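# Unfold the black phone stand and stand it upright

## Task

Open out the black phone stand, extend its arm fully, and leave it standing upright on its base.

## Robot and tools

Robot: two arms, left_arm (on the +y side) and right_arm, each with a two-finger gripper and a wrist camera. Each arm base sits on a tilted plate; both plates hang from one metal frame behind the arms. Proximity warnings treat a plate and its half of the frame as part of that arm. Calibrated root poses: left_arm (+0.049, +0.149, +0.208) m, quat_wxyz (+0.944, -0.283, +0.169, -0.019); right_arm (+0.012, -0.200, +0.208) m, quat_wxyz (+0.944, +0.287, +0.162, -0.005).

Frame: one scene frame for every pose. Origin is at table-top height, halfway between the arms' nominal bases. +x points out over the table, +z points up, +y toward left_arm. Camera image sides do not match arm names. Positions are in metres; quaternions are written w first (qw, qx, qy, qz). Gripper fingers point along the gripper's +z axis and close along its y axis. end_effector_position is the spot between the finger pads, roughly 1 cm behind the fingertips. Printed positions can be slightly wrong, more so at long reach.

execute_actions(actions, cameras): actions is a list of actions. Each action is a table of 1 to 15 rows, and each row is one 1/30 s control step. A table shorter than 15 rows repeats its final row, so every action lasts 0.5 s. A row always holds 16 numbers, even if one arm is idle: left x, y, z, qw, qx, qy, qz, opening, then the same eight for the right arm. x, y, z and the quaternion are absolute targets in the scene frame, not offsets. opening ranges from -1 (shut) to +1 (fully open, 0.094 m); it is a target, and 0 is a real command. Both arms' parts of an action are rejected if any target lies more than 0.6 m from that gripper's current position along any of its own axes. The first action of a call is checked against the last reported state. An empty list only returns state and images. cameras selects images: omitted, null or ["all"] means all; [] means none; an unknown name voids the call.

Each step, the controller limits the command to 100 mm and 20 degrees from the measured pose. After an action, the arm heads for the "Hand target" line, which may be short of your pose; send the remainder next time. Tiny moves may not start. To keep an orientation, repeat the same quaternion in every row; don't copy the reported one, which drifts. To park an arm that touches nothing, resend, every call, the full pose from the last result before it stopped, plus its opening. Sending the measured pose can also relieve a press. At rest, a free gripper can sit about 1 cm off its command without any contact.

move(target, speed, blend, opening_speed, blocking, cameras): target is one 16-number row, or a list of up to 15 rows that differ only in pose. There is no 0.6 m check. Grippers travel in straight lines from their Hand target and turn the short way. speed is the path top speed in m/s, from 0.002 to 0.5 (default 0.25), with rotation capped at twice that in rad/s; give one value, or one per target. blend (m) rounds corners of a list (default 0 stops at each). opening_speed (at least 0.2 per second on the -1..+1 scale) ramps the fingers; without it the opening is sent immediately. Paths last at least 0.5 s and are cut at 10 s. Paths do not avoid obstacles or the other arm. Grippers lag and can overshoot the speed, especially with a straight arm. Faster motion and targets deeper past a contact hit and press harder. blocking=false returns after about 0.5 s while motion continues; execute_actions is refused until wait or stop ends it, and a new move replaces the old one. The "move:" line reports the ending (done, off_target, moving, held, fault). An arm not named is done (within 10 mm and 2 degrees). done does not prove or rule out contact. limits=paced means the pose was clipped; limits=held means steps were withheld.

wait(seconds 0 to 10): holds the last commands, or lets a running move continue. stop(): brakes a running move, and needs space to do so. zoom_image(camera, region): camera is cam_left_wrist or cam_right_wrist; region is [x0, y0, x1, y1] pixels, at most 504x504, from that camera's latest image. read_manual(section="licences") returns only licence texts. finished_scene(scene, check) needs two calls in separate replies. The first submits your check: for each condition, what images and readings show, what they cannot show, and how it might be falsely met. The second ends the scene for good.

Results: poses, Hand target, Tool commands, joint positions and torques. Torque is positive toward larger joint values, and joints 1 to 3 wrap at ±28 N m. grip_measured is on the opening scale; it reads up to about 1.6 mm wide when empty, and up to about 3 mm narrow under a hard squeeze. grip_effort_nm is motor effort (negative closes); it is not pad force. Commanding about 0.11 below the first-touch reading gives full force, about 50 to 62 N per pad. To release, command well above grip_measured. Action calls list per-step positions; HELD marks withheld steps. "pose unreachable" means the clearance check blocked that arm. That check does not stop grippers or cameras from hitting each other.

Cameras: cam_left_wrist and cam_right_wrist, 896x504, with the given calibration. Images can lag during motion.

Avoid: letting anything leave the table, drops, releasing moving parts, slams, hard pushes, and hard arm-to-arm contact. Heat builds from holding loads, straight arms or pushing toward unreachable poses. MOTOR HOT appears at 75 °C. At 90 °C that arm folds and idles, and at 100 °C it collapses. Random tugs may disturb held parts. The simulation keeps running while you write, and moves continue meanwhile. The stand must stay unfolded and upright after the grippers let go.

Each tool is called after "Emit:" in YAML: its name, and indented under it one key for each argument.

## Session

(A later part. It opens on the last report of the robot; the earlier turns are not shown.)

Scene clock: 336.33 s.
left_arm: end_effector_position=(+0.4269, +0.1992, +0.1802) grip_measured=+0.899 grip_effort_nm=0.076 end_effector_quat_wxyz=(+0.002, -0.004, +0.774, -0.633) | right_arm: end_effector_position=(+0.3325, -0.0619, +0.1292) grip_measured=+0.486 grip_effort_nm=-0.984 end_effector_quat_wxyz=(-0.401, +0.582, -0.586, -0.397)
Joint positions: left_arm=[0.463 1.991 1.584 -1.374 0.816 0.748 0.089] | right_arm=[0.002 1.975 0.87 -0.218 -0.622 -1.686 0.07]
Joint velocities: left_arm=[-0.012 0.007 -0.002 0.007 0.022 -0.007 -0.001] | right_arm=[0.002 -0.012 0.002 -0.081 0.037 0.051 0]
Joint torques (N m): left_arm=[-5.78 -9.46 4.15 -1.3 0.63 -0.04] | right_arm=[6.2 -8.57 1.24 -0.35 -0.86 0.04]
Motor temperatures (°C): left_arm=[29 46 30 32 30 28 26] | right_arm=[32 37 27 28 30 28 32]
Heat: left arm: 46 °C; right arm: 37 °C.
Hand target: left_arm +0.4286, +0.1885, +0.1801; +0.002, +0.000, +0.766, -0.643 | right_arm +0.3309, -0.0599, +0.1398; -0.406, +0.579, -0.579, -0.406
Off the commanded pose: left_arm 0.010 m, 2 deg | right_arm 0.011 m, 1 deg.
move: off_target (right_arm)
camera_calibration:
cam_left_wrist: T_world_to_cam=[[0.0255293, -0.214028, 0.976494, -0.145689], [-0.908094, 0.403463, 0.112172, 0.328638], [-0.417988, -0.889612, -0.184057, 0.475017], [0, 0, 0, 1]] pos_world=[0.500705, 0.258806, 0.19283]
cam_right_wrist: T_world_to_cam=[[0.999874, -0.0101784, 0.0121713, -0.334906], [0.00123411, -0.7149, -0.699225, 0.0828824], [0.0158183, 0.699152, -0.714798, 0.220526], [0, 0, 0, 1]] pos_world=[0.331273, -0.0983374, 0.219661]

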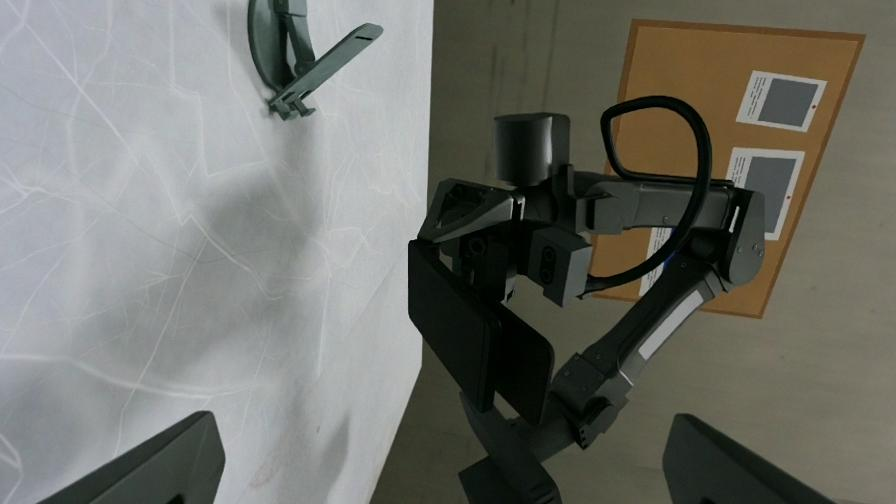

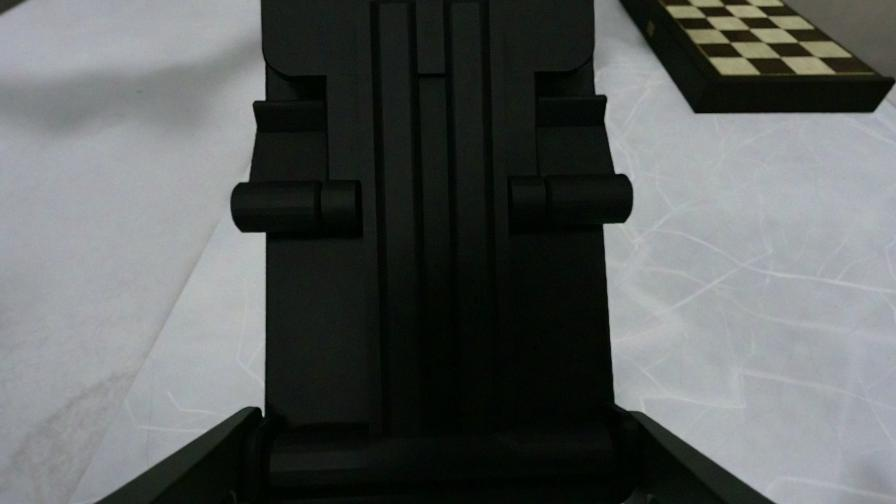

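Emit:
move:
  target:
    - [0.37,0.15,0.24,0,0,0.8949,-0.4462,-0.4,0.331,-0.06,0.14,0.4056,-0.579,0.579,0.4056,0.36]
    - [0.333,0.095,0.215,0,0,0.8949,-0.4462,-0.4,0.331,-0.06,0.14,0.4056,-0.579,0.579,0.4056,0.36]
  speed: 0.12
  blend: 0.02

Emit:
zoom_image:
  camera: "cam_left_wrist"
  region: [300, 0, 800, 504]

Scene clock: 361.50 s.
left_arm: end_effector_position=(+0.3359, +0.0986, +0.2115) grip_measured=-0.399 grip_effort_nm=-0.051 end_effector_quat_wxyz=(-0.011, -0.010, +0.896, -0.445) | right_arm: end_effector_position=(+0.3323, -0.0619, +0.1292) grip_measured=+0.486 grip_effort_nm=-0.979 end_effector_quat_wxyz=(-0.401, +0.582, -0.586, -0.397)
Joint positions: left_arm=[-0.005 1.362 0.804 -0.708 0.347 0.034 0.028] | right_arm=[0.002 1.975 0.87 -0.218 -0.621 -1.686 0.07]
Joint velocities: left_arm=[-0.002 -0.002 -0.002 -0.022 -0.095 -0.022 0.001] | right_arm=[-0.002 -0.017 0.002 -0.007 0.007 0.007 0]
Joint torques (N m): left_arm=[-4.59 -6.99 5.29 -0.12 0.51 -0.02] | right_arm=[6.22 -8.46 1.39 -0.37 -0.85 0.03]
Motor temperatures (°C): left_arm=[29 42 30 32 30 28 26] | right_arm=[32 38 27 28 30 28 32]
Heat: left arm: 42 °C; right arm: 38 °C.
Hand target: left_arm +0.3366, +0.0961, +0.2175; +0.002, -0.003, +0.894, -0.448 | right_arm +0.3309, -0.0599, +0.1398; -0.406, +0.579, -0.579, -0.406
Off the commanded pose: left_arm 0.006 m, 2 deg | right_arm 0.011 m, 1 deg.
move: off_target (right_arm)
camera_calibration:
cam_left_wrist: T_world_to_cam=[[0.0482738, -0.616331, 0.786006, -0.123099], [-0.899622, 0.315089, 0.302322, 0.248676], [-0.433992, -0.721703, -0.539254, 0.417199], [0, 0, 0, 1]] pos_world=[0.410718, 0.14687, 0.246553]
cam_right_wrist: T_world_to_cam=[[0.999886, -0.00972198, 0.011518, -0.334626], [0.00109899, -0.715111, -0.69901, 0.0828432], [0.0150324, 0.698943, -0.715019, 0.220784], [0, 0, 0, 1]] pos_world=[0.331178, -0.0983268, 0.219628]

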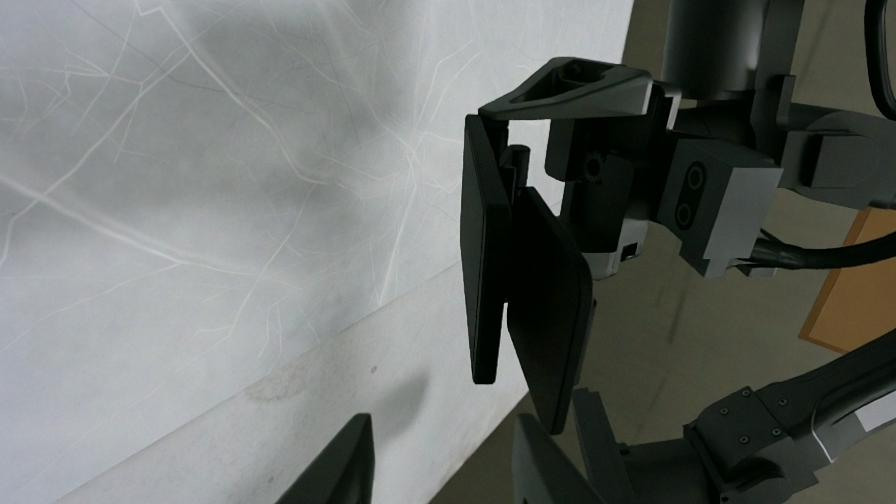

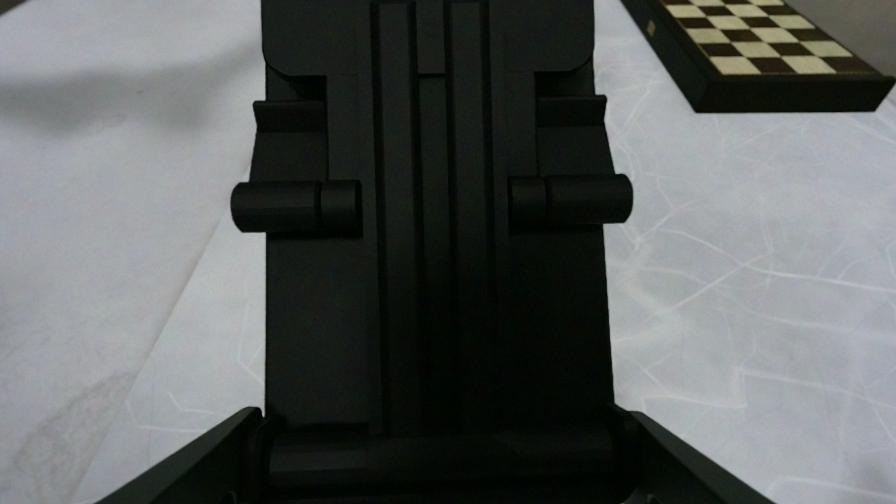

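Scaled by 1.000.

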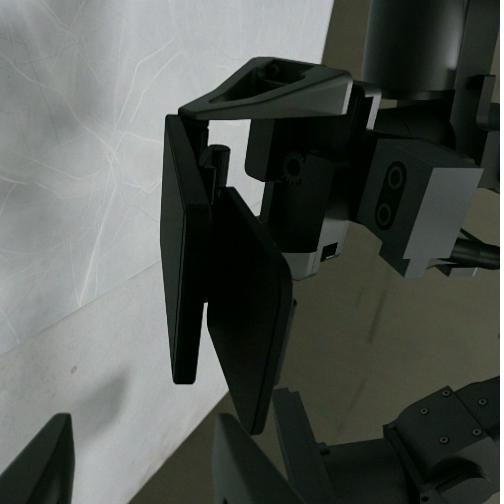

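Emit:
zoom_image:
  camera: "cam_left_wrist"
  region: [420, 100, 640, 450]

Scaled by 1.440.

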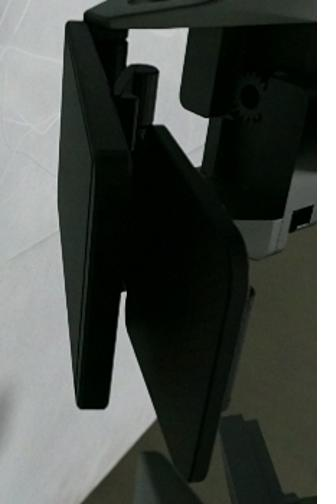

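Emit:
move:
  target: [0.330,0.057,0.200,0,0,0.9063,-0.4226,-0.6,0.331,-0.06,0.14,0.4056,-0.579,0.579,0.4056,0.36]
  speed: 0.06

Emit:
zoom_image:
  camera: "cam_left_wrist"
  region: [300, 100, 700, 504]

Scene clock: 387.97 s.
left_arm: end_effector_position=(+0.3361, +0.0639, +0.2018) grip_measured=-0.599 grip_effort_nm=-0.056 end_effector_quat_wxyz=(+0.008, -0.010, +0.907, -0.421) | right_arm: end_effector_position=(+0.3323, -0.0619, +0.1292) grip_measured=+0.486 grip_effort_nm=-0.989 end_effector_quat_wxyz=(-0.401, +0.582, -0.586, -0.397)
Joint positions: left_arm=[-0.148 1.399 0.719 -0.511 0.246 -0.1 0.019] | right_arm=[0.002 1.975 0.87 -0.218 -0.621 -1.686 0.07]
Joint velocities: left_arm=[0.007 -0.002 0.002 -0.007 -0.007 0.066 -0.001] | right_arm=[-0.007 -0.017 -0.002 -0.007 -0.066 -0.095 -0.001]
Joint torques (N m): left_arm=[-4.89 -3.56 5.23 0.12 0.46 -0.04] | right_arm=[6.15 -8.62 1.22 -0.32 -0.87 0.08]
Motor temperatures (°C): left_arm=[29 39 30 31 30 28 26] | right_arm=[33 39 27 28 30 28 32]
Heat: left arm: 39 °C; right arm: 39 °C.
Hand target: left_arm +0.3303, +0.0568, +0.2007; +0.000, -0.001, +0.906, -0.424 | right_arm +0.3310, -0.0599, +0.1398; -0.406, +0.579, -0.579, -0.406
Off the commanded pose: left_arm 0.009 m, 1 deg | right_arm 0.011 m, 1 deg.
move: off_target (right_arm)
camera_calibration:
cam_left_wrist: T_world_to_cam=[[0.0338502, -0.656205, 0.753823, -0.123053], [-0.91391, 0.28495, 0.289089, 0.272108], [-0.404503, -0.698712, -0.590067, 0.385917], [0, 0, 0, 1]] pos_world=[0.408952, 0.11136, 0.241813]
cam_right_wrist: T_world_to_cam=[[0.999886, -0.00972198, 0.011518, -0.334626], [0.00109899, -0.715111, -0.69901, 0.0828432], [0.0150324, 0.698943, -0.715019, 0.220784], [0, 0, 0, 1]] pos_world=[0.331178, -0.0983268, 0.219628]

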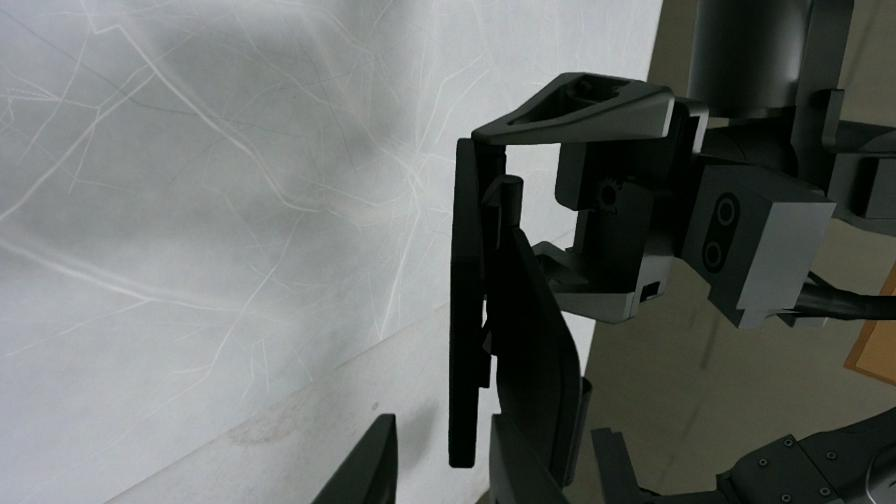

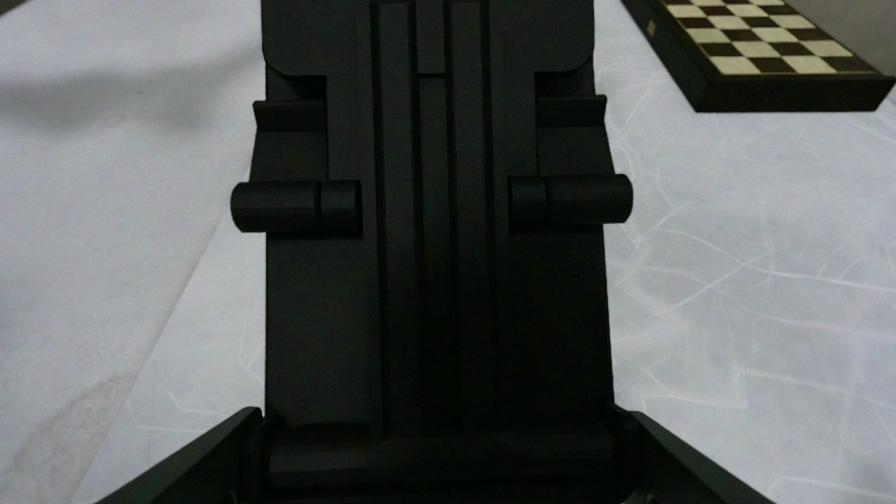

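Scaled by 1.248.

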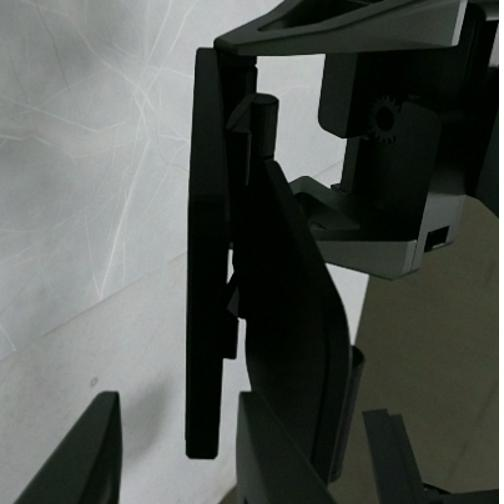

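Emit:
move:
  target: [0.328,0.034,0.185,0,0,0.9007,-0.4344,-0.6,0.331,-0.06,0.14,0.4056,-0.579,0.579,0.4056,0.36]
  speed: 0.05

Emit:
zoom_image:
  camera: "cam_left_wrist"
  region: [300, 100, 700, 504]

Scene clock: 397.97 s.
left_arm: end_effector_position=(+0.3353, +0.0436, +0.1836) grip_measured=-0.599 grip_effort_nm=-0.051 end_effector_quat_wxyz=(+0.009, -0.011, +0.905, -0.424) | right_arm: end_effector_position=(+0.3321, -0.0621, +0.1286) grip_measured=+0.486 grip_effort_nm=-0.984 end_effector_quat_wxyz=(-0.400, +0.582, -0.587, -0.396)
Joint positions: left_arm=[-0.168 1.488 0.677 -0.37 0.245 -0.121 0.019] | right_arm=[0.002 1.975 0.87 -0.219 -0.618 -1.686 0.07]
Joint velocities: left_arm=[-0.032 0.007 -0.012 0.066 -0.037 -0.022 0] | right_arm=[0.002 -0.002 0.002 -0.081 -0.007 0.007 0]
Joint torques (N m): left_arm=[-5.39 -3.7 4.71 0.18 0.66 -0.03] | right_arm=[6.19 -8.47 1.16 -0.34 -0.9 0.02]
Motor temperatures (°C): left_arm=[29 37 30 31 30 28 26] | right_arm=[33 39 27 28 30 28 32]
Heat: left arm: 37 °C; right arm: 39 °C.
Hand target: left_arm +0.3279, +0.0341, +0.1851; +0.001, +0.000, +0.901, -0.435 | right_arm +0.3309, -0.0599, +0.1398; -0.406, +0.579, -0.579, -0.406
Off the commanded pose: left_arm 0.012 m, 2 deg | right_arm 0.012 m, 2 deg.
move: off_target (left_arm, right_arm)
camera_calibration:
cam_left_wrist: T_world_to_cam=[[0.0334543, -0.650629, 0.758659, -0.123634], [-0.915538, 0.28449, 0.284352, 0.28392], [-0.400838, -0.704094, -0.586158, 0.358993], [0, 0, 0, 1]] pos_world=[0.407974, 0.0915523, 0.223489]
cam_right_wrist: T_world_to_cam=[[0.999897, -0.00911358, 0.0110591, -0.334375], [0.00116521, -0.717463, -0.696595, 0.0818197], [0.014283, 0.696537, -0.717379, 0.220943], [0, 0, 0, 1]] pos_world=[0.331089, -0.0982398, 0.219193]

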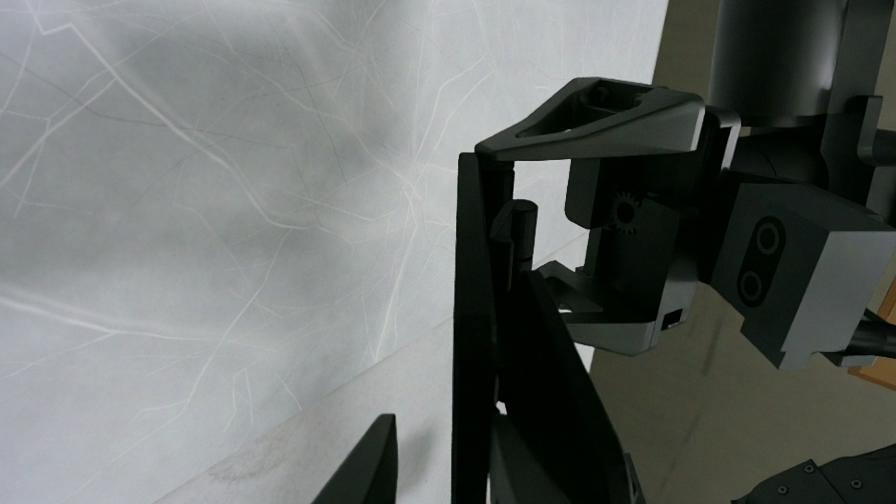

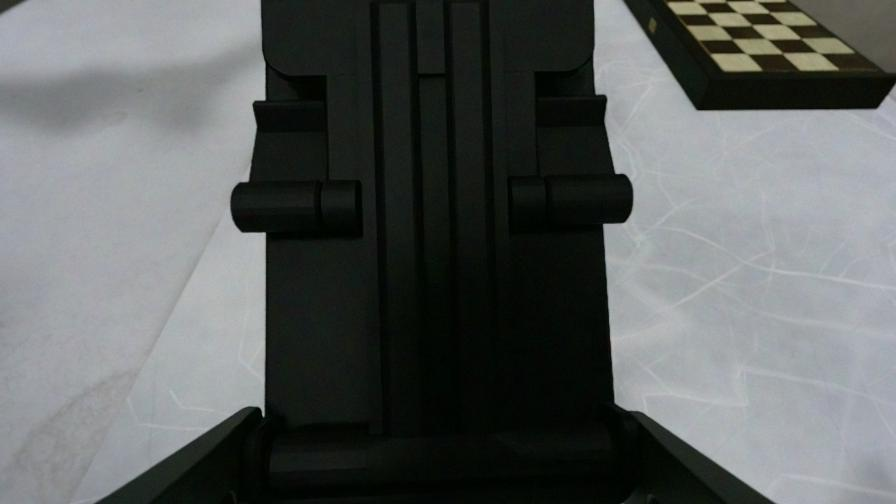

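Scaled by 1.248.

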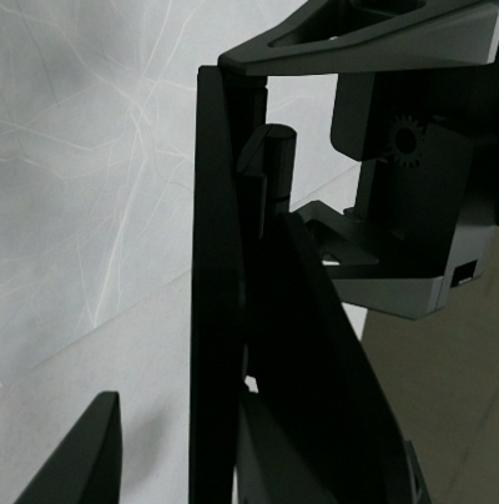

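Emit:
move:
  target: [0.328,0.040,0.196,0,0,0.8949,-0.4462,-0.6,0.331,-0.06,0.14,0.4056,-0.579,0.579,0.4056,0.36]
  speed: 0.05

Emit:
zoom_image:
  camera: "cam_left_wrist"
  region: [300, 100, 700, 504]

Scene clock: 401.87 s.
left_arm: end_effector_position=(+0.3270, +0.0410, +0.1868) grip_measured=-0.599 grip_effort_nm=-0.051 end_effector_quat_wxyz=(-0.008, -0.007, +0.900, -0.435) | right_arm: end_effector_position=(+0.3321, -0.0621, +0.1286) grip_measured=+0.486 grip_effort_nm=-0.984 end_effector_quat_wxyz=(-0.400, +0.582, -0.587, -0.396)
Joint positions: left_arm=[-0.168 1.488 0.677 -0.402 0.273 -0.121 0.019] | right_arm=[0.002 1.975 0.87 -0.219 -0.618 -1.686 0.07]
Joint velocities: left_arm=[-0.012 -0.002 -0.022 0.066 0.037 -0.051 0] | right_arm=[-0.017 -0.002 -0.007 -0.022 -0.051 0.007 0]
Joint torques (N m): left_arm=[-4.15 -6.76 5.65 -0.07 0.7 0.1] | right_arm=[6.24 -8.55 1.25 -0.36 -0.9 0.05]
Motor temperatures (°C): left_arm=[29 37 30 31 30 28 26] | right_arm=[33 39 27 28 30 28 32]
Heat: left arm: 37 °C; right arm: 39 °C.
Hand target: left_arm +0.3279, +0.0398, +0.1957; +0.000, +0.000, +0.895, -0.446 | right_arm +0.3309, -0.0599, +0.1398; -0.406, +0.579, -0.579, -0.406
Off the commanded pose: left_arm 0.009 m, 2 deg | right_arm 0.012 m, 2 deg.
move: off_target (right_arm)
camera_calibration:
cam_left_wrist: T_world_to_cam=[[0.0410097, -0.632655, 0.773347, -0.133419], [-0.901034, 0.311082, 0.302269, 0.266962], [-0.431806, -0.709208, -0.557286, 0.360569], [0, 0, 0, 1]] pos_world=[0.401709, 0.0882632, 0.223425]
cam_right_wrist: T_world_to_cam=[[0.999903, -0.00890771, 0.0107402, -0.334241], [0.00109128, -0.717437, -0.696623, 0.0818586], [0.0139107, 0.696567, -0.717357, 0.221071], [0, 0, 0, 1]] pos_world=[0.331044, -0.0982394, 0.219201]

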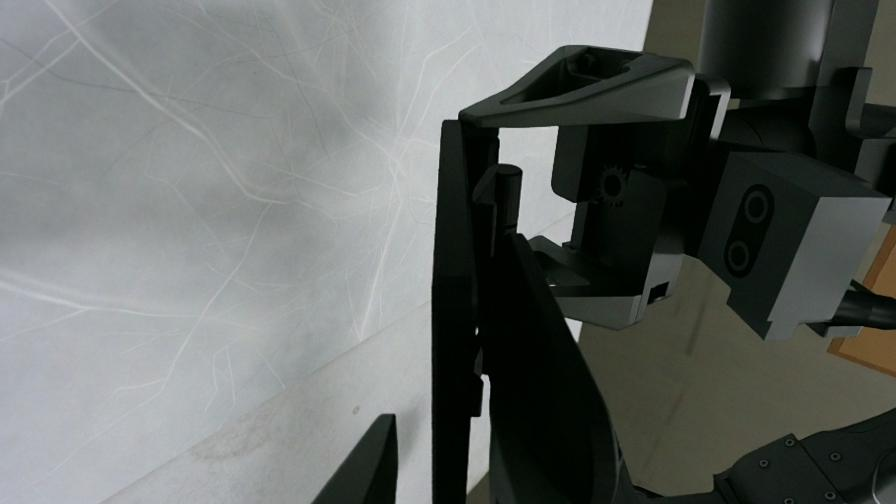

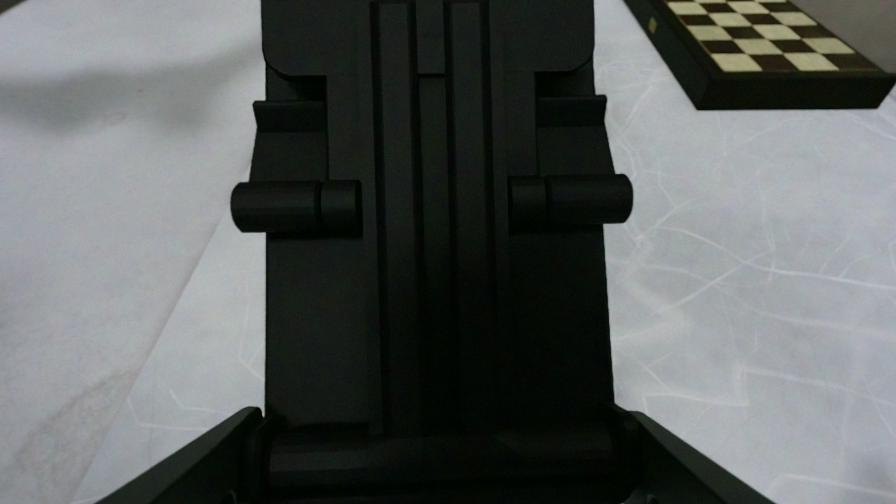

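Scaled by 1.248.

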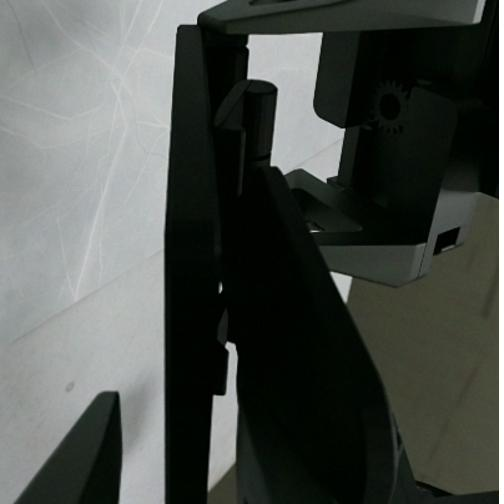

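Emit:
move:
  target: [0.333,0.024,0.184,0,0,0.8949,-0.4462,-0.6,0.331,-0.06,0.14,0.4056,-0.579,0.579,0.4056,0.36]
  speed: 0.04

Emit:
zoom_image:
  camera: "cam_left_wrist"
  region: [300, 100, 700, 504]

Scene clock: 406.00 s.
left_arm: end_effector_position=(+0.3331, +0.0328, +0.1808) grip_measured=-0.599 grip_effort_nm=-0.042 end_effector_quat_wxyz=(-0.001, -0.011, +0.899, -0.438) | right_arm: end_effector_position=(+0.3321, -0.0621, +0.1286) grip_measured=+0.486 grip_effort_nm=-0.984 end_effector_quat_wxyz=(-0.400, +0.582, -0.587, -0.396)
Joint positions: left_arm=[-0.175 1.533 0.677 -0.339 0.274 -0.133 0.019] | right_arm=[0.002 1.975 0.87 -0.219 -0.618 -1.686 0.07]
Joint velocities: left_arm=[0.012 -0.012 0.007 0.037 -0.007 -0.051 0] | right_arm=[0.017 -0.007 -0.007 -0.066 -0.022 0.022 0]
Joint torques (N m): left_arm=[-5.78 -3.79 5.79 0.23 0.62 -0.04] | right_arm=[6.19 -8.44 1.06 -0.31 -0.87 0.02]
Motor temperatures (°C): left_arm=[29 37 30 31 30 28 26] | right_arm=[33 39 27 28 30 28 32]
Heat: left arm: 37 °C; right arm: 39 °C.
Hand target: left_arm +0.3327, +0.0241, +0.1842; +0.000, +0.000, +0.895, -0.446 | right_arm +0.3310, -0.0599, +0.1398; -0.406, +0.579, -0.579, -0.406
Off the commanded pose: left_arm 0.009 m, 2 deg | right_arm 0.012 m, 2 deg.
move: off_target (right_arm)
camera_calibration:
cam_left_wrist: T_world_to_cam=[[0.0412663, -0.628173, 0.776978, -0.135063], [-0.907508, 0.301768, 0.292173, 0.28111], [-0.418003, -0.717171, -0.55762, 0.349795], [0, 0, 0, 1]] pos_world=[0.406898, 0.0811898, 0.21786]
cam_right_wrist: T_world_to_cam=[[0.999903, -0.00890771, 0.0107402, -0.334241], [0.00109128, -0.717437, -0.696623, 0.0818586], [0.0139107, 0.696567, -0.717357, 0.221071], [0, 0, 0, 1]] pos_world=[0.331044, -0.0982394, 0.219201]

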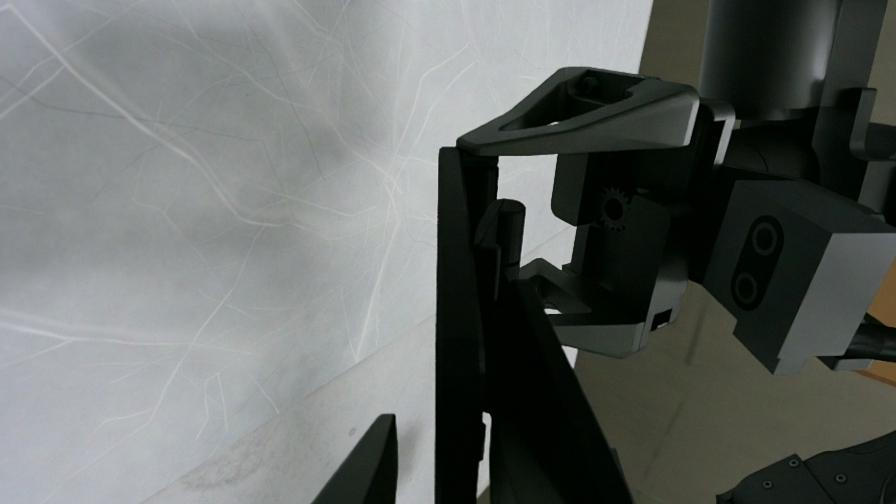

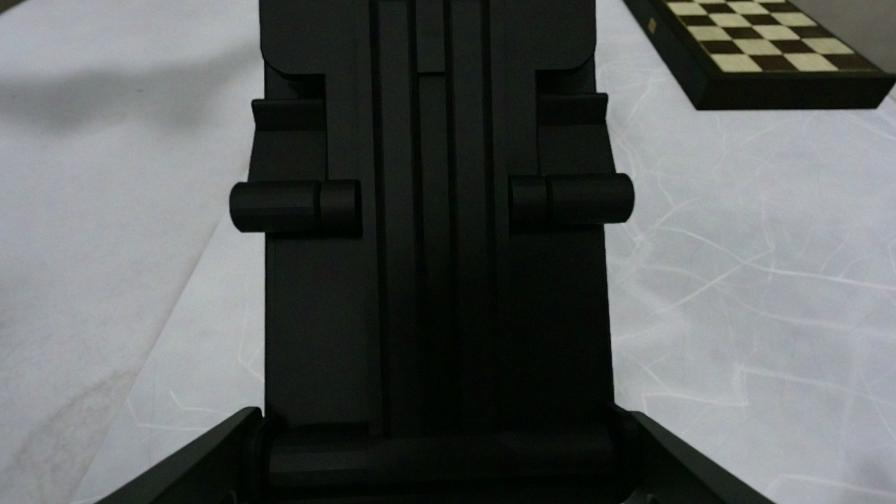

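Scaled by 1.248.

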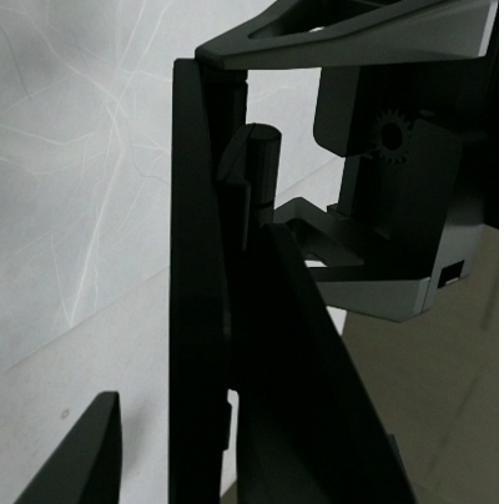

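Emit:
move:
  target: [0.333,0.016,0.179,0,0,0.8949,-0.4462,-0.6,0.331,-0.06,0.14,0.4056,-0.579,0.579,0.4056,0.36]
  speed: 0.04

Emit:
zoom_image:
  camera: "cam_left_wrist"
  region: [300, 100, 700, 504]

Scene clock: 410.40 s.
left_arm: end_effector_position=(+0.3359, +0.0265, +0.1761) grip_measured=-0.599 grip_effort_nm=-0.042 end_effector_quat_wxyz=(+0.002, -0.012, +0.900, -0.436) | right_arm: end_effector_position=(+0.3321, -0.0621, +0.1286) grip_measured=+0.486 grip_effort_nm=-0.984 end_effector_quat_wxyz=(-0.400, +0.582, -0.587, -0.396)
Joint positions: left_arm=[-0.186 1.566 0.677 -0.297 0.266 -0.144 0.019] | right_arm=[0.002 1.975 0.87 -0.219 -0.618 -1.686 0.07]
Joint velocities: left_arm=[-0.017 0.012 -0.027 0.007 0.007 -0.095 -0.001] | right_arm=[-0.032 -0.012 -0.012 -0.037 0.051 0.022 0]
Joint torques (N m): left_arm=[-6.2 -3.82 5.19 0.33 0.67 -0.04] | right_arm=[6.16 -8.51 1.22 -0.38 -0.89 0.04]
Motor temperatures (°C): left_arm=[29 36 30 31 30 28 26] | right_arm=[33 39 27 28 30 28 32]
Heat: left arm: 36 °C; right arm: 39 °C.
Hand target: left_arm +0.3328, +0.0162, +0.1793; +0.000, +0.000, +0.895, -0.447 | right_arm +0.3309, -0.0599, +0.1398; -0.406, +0.579, -0.579, -0.406
Off the commanded pose: left_arm 0.011 m, 2 deg | right_arm 0.012 m, 2 deg.
move: off_target (left_arm, right_arm)
camera_calibration:
cam_left_wrist: T_world_to_cam=[[0.0414068, -0.630019, 0.775475, -0.135251], [-0.909909, 0.296838, 0.289745, 0.288265], [-0.412735, -0.717609, -0.560969, 0.342593], [0, 0, 0, 1]] pos_world=[0.409296, 0.0750696, 0.213545]
cam_right_wrist: T_world_to_cam=[[0.999903, -0.00890771, 0.0107402, -0.334241], [0.00109128, -0.717437, -0.696623, 0.0818586], [0.0139107, 0.696567, -0.717357, 0.221071], [0, 0, 0, 1]] pos_world=[0.331044, -0.0982394, 0.219201]

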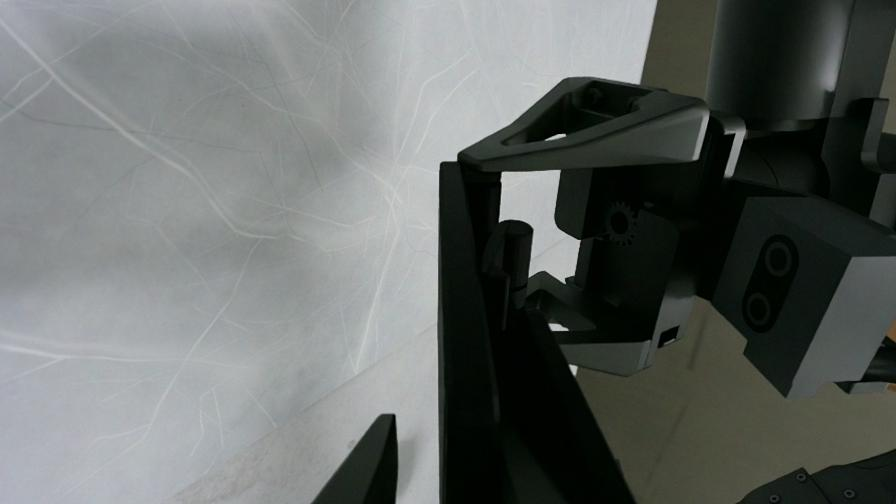

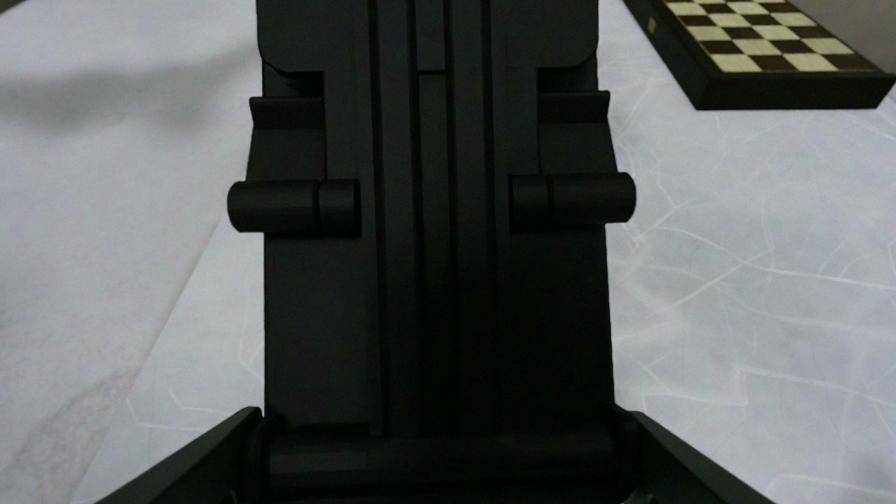

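Scaled by 1.248.

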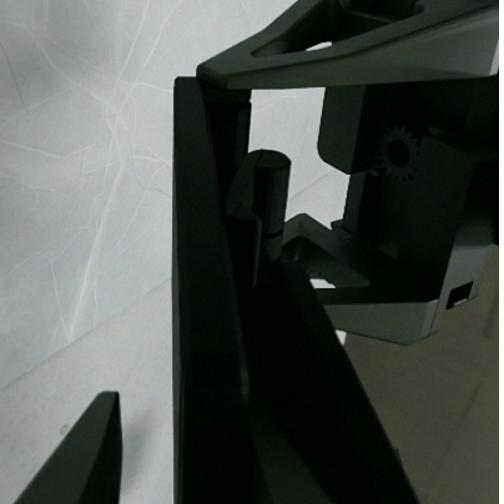

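Emit:
move:
  target: [0.331,0.0125,0.183,0,0,0.8949,-0.4462,-0.9,0.331,-0.06,0.14,0.4056,-0.579,0.579,0.4056,0.36]
  speed: 0.03
  opening_speed: 0.3

Emit:
zoom_image:
  camera: "cam_left_wrist"
  region: [300, 100, 700, 504]

Scene clock: 415.50 s.
left_arm: end_effector_position=(+0.3364, +0.0236, +0.1775) grip_measured=-0.850 grip_effort_nm=-0.999 end_effector_quat_wxyz=(+0.004, -0.012, +0.902, -0.431) | right_arm: end_effector_position=(+0.3320, -0.0621, +0.1287) grip_measured=+0.486 grip_effort_nm=-0.989 end_effector_quat_wxyz=(-0.399, +0.582, -0.587, -0.396)
Joint positions: left_arm=[-0.207 1.566 0.677 -0.29 0.246 -0.163 0.007] | right_arm=[0.002 1.975 0.87 -0.22 -0.618 -1.685 0.07]
Joint velocities: left_arm=[-0.007 0.002 0.007 -0.007 -0.007 0.022 -0.001] | right_arm=[-0.002 0.007 -0.002 -0.051 -0.022 0.007 0.001]
Joint torques (N m): left_arm=[-6.28 -4.26 4.7 0.28 0.76 -0.07] | right_arm=[6.5 -8.43 1.4 -0.32 -0.92 0.02]
Motor temperatures (°C): left_arm=[29 36 30 31 30 28 26] | right_arm=[33 39 27 28 30 28 32]
Heat: left arm: 36 °C; right arm: 39 °C.
Hand target: left_arm +0.3307, +0.0128, +0.1831; +0.000, +0.000, +0.895, -0.447 | right_arm +0.3309, -0.0599, +0.1398; -0.406, +0.579, -0.579, -0.406
Off the commanded pose: left_arm 0.014 m, 2 deg | right_arm 0.012 m, 2 deg.
move: off_target (left_arm, right_arm)
camera_calibration:
cam_left_wrist: T_world_to_cam=[[0.0400933, -0.639133, 0.768051, -0.136187], [-0.911493, 0.291518, 0.290168, 0.289808], [-0.409356, -0.711707, -0.570877, 0.342008], [0, 0, 0, 1]] pos_world=[0.409621, 0.0718843, 0.21575]
cam_right_wrist: T_world_to_cam=[[0.999913, -0.00898179, 0.0097116, -0.334035], [0.000322075, -0.717406, -0.696655, 0.0821291], [0.0132244, 0.696597, -0.717341, 0.221303], [0, 0, 0, 1]] pos_world=[0.331053, -0.0982393, 0.219209]

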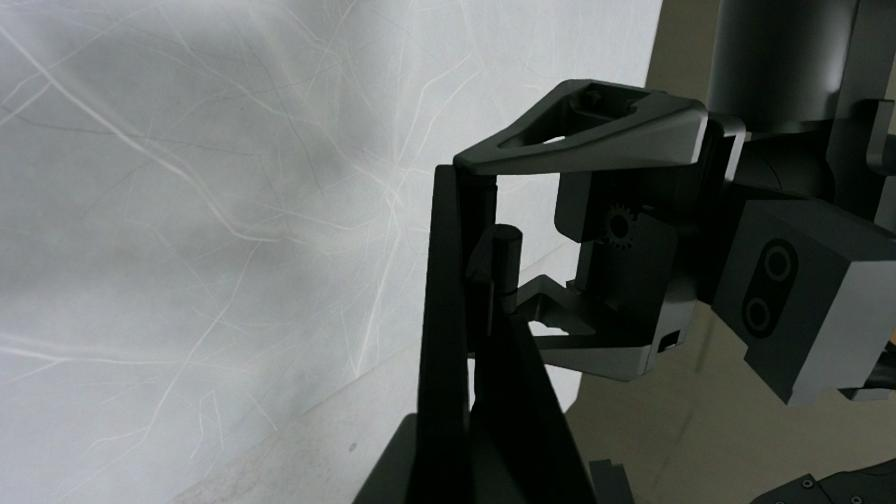

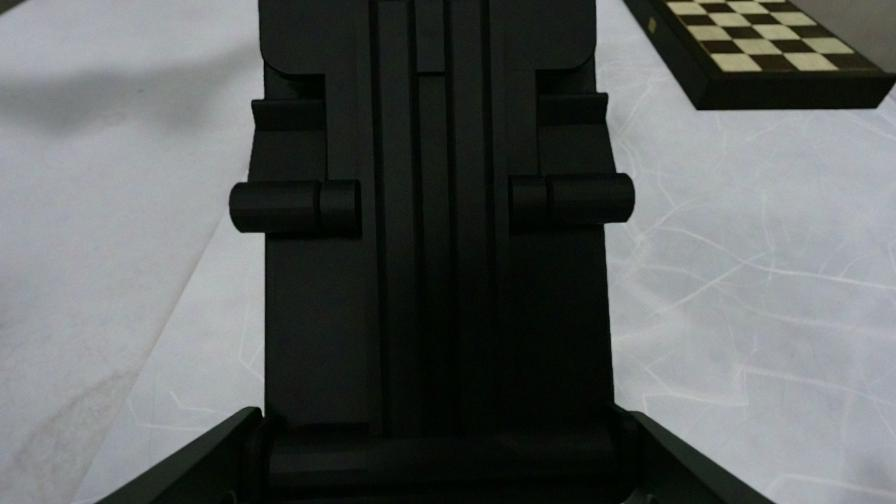

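Scaled by 1.248.

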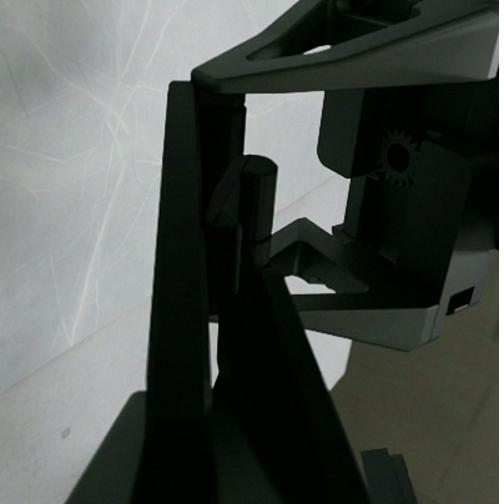

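Emit:
move:
  target: [0.331,0.0125,0.183,0,0,0.8949,-0.4462,-0.9,0.331,-0.06,0.134,0.4056,-0.579,0.579,0.4056,0.42]
  speed: 0.03
  opening_speed: 0.3

Emit:
move:
  target: [0.331,0.0125,0.183,0,0,0.8949,-0.4462,-0.9,0.331,-0.06,0.134,0.4056,-0.579,0.579,0.4056,0.75]
  speed: 0.03
  opening_speed: 0.3

Scene clock: 427.07 s.
left_arm: end_effector_position=(+0.3364, +0.0236, +0.1774) grip_measured=-0.850 grip_effort_nm=-1.018 end_effector_quat_wxyz=(+0.004, -0.012, +0.902, -0.431) | right_arm: end_effector_position=(+0.3320, -0.0621, +0.1287) grip_measured=+0.486 grip_effort_nm=-0.989 end_effector_quat_wxyz=(-0.399, +0.582, -0.587, -0.396)
Joint positions: left_arm=[-0.207 1.566 0.677 -0.29 0.246 -0.163 0.007] | right_arm=[0.002 1.975 0.87 -0.22 -0.618 -1.685 0.07]
Joint velocities: left_arm=[-0.007 -0.017 -0.012 -0.051 -0.022 0.022 -0.001] | right_arm=[-0.007 0.007 -0.012 0.007 0.051 0.037 0]
Joint torques (N m): left_arm=[-6.28 -4.33 4.75 0.32 0.73 -0.07] | right_arm=[5.53 -6.79 1.57 -0.29 -0.91 -0.14]
Motor temperatures (°C): left_arm=[30 36 30 31 31 28 27] | right_arm=[33 39 27 28 30 28 32]
Heat: left arm: 36 °C; right arm: 39 °C.
Hand target: left_arm +0.3308, +0.0129, +0.1830; +0.000, +0.000, +0.895, -0.446 | right_arm +0.3310, -0.0600, +0.1340; -0.406, +0.579, -0.579, -0.406
Off the commanded pose: left_arm 0.014 m, 2 deg | right_arm 0.006 m, 2 deg.
move: off_target (left_arm)
camera_calibration:
cam_left_wrist: T_world_to_cam=[[0.0401006, -0.639421, 0.767811, -0.136073], [-0.911515, 0.291366, 0.290251, 0.289816], [-0.409306, -0.71151, -0.571158, 0.342041], [0, 0, 0, 1]] pos_world=[0.409627, 0.0719157, 0.215718]
cam_right_wrist: T_world_to_cam=[[0.999913, -0.00898179, 0.0097116, -0.334035], [0.000322075, -0.717406, -0.696655, 0.0821291], [0.0132244, 0.696597, -0.717341, 0.221303], [0, 0, 0, 1]] pos_world=[0.331053, -0.0982393, 0.219209]

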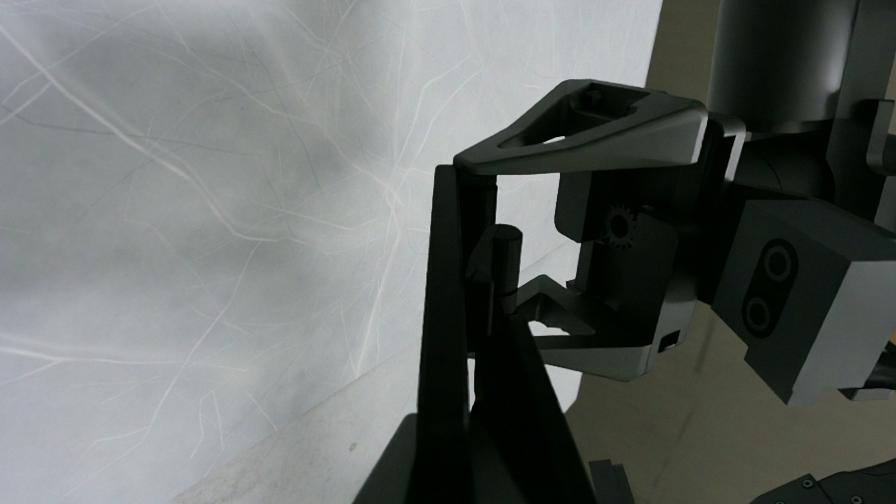

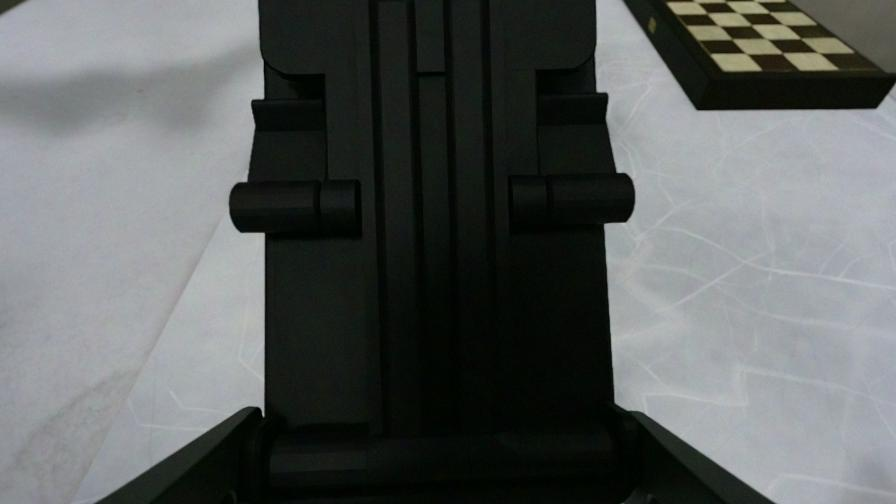

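Scene clock: 428.37 s.
left_arm: end_effector_position=(+0.3371, +0.0229, +0.1780) grip_measured=-0.851 grip_effort_nm=-1.013 end_effector_quat_wxyz=(+0.005, -0.012, +0.902, -0.432) | right_arm: end_effector_position=(+0.3320, -0.0621, +0.1287) grip_measured=+0.747 grip_effort_nm=0.188 end_effector_quat_wxyz=(-0.399, +0.582, -0.587, -0.396)
Joint positions: left_arm=[-0.21 1.566 0.677 -0.286 0.246 -0.165 0.007] | right_arm=[0.002 1.975 0.87 -0.22 -0.618 -1.685 0.082]
Joint velocities: left_arm=[0.027 0.002 0.002 0.007 -0.037 -0.037 0] | right_arm=[0.007 0.007 -0.012 0.037 0.051 0.037 0]
Joint torques (N m): left_arm=[-6 -4.33 4.71 0.28 0.79 -0.05] | right_arm=[5.18 -6.97 1.73 -0.28 -0.91 -0.1]
Motor temperatures (°C): left_arm=[30 36 30 31 31 28 27] | right_arm=[33 38 27 28 30 28 32]
Heat: left arm: 36 °C; right arm: 38 °C.
Hand target: left_arm +0.3309, +0.0128, +0.1830; +0.000, +0.000, +0.895, -0.446 | right_arm +0.3310, -0.0600, +0.1340; -0.406, +0.579, -0.579, -0.406
Off the commanded pose: left_arm 0.013 m, 2 deg | right_arm 0.006 m, 2 deg.
move: off_target (left_arm)
camera_calibration:
cam_left_wrist: T_world_to_cam=[[0.0383226, -0.638278, 0.768851, -0.136646], [-0.912781, 0.290751, 0.28687, 0.291516], [-0.406647, -0.712787, -0.571466, 0.341377], [0, 0, 0, 1]] pos_world=[0.410146, 0.0713521, 0.216518]
cam_right_wrist: T_world_to_cam=[[0.999913, -0.00898179, 0.0097116, -0.334035], [0.000322075, -0.717406, -0.696655, 0.0821291], [0.0132244, 0.696597, -0.717341, 0.221303], [0, 0, 0, 1]] pos_world=[0.331053, -0.0982393, 0.219209]

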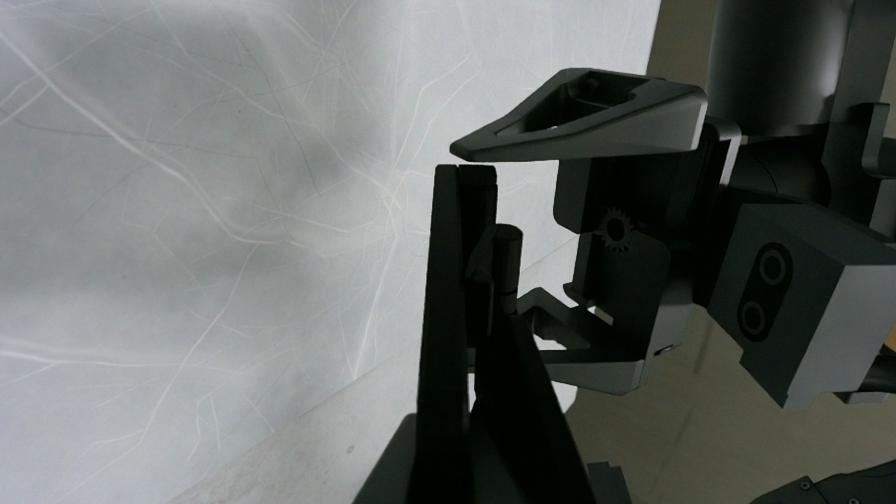

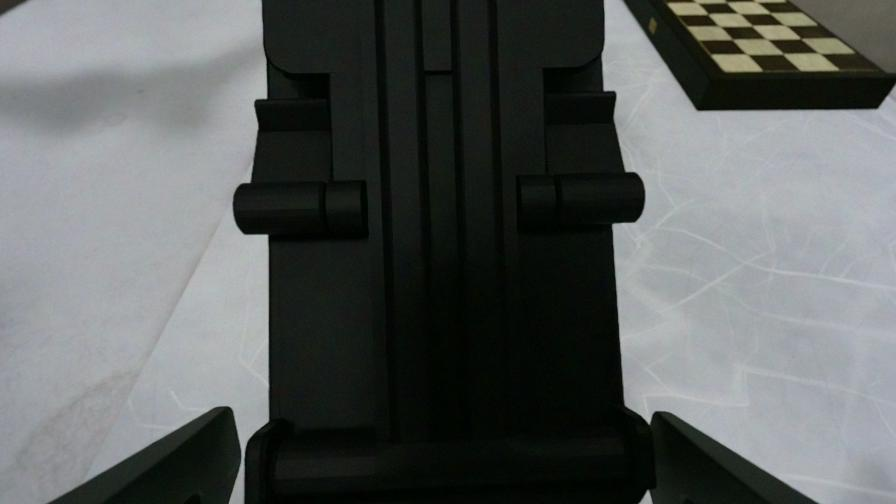

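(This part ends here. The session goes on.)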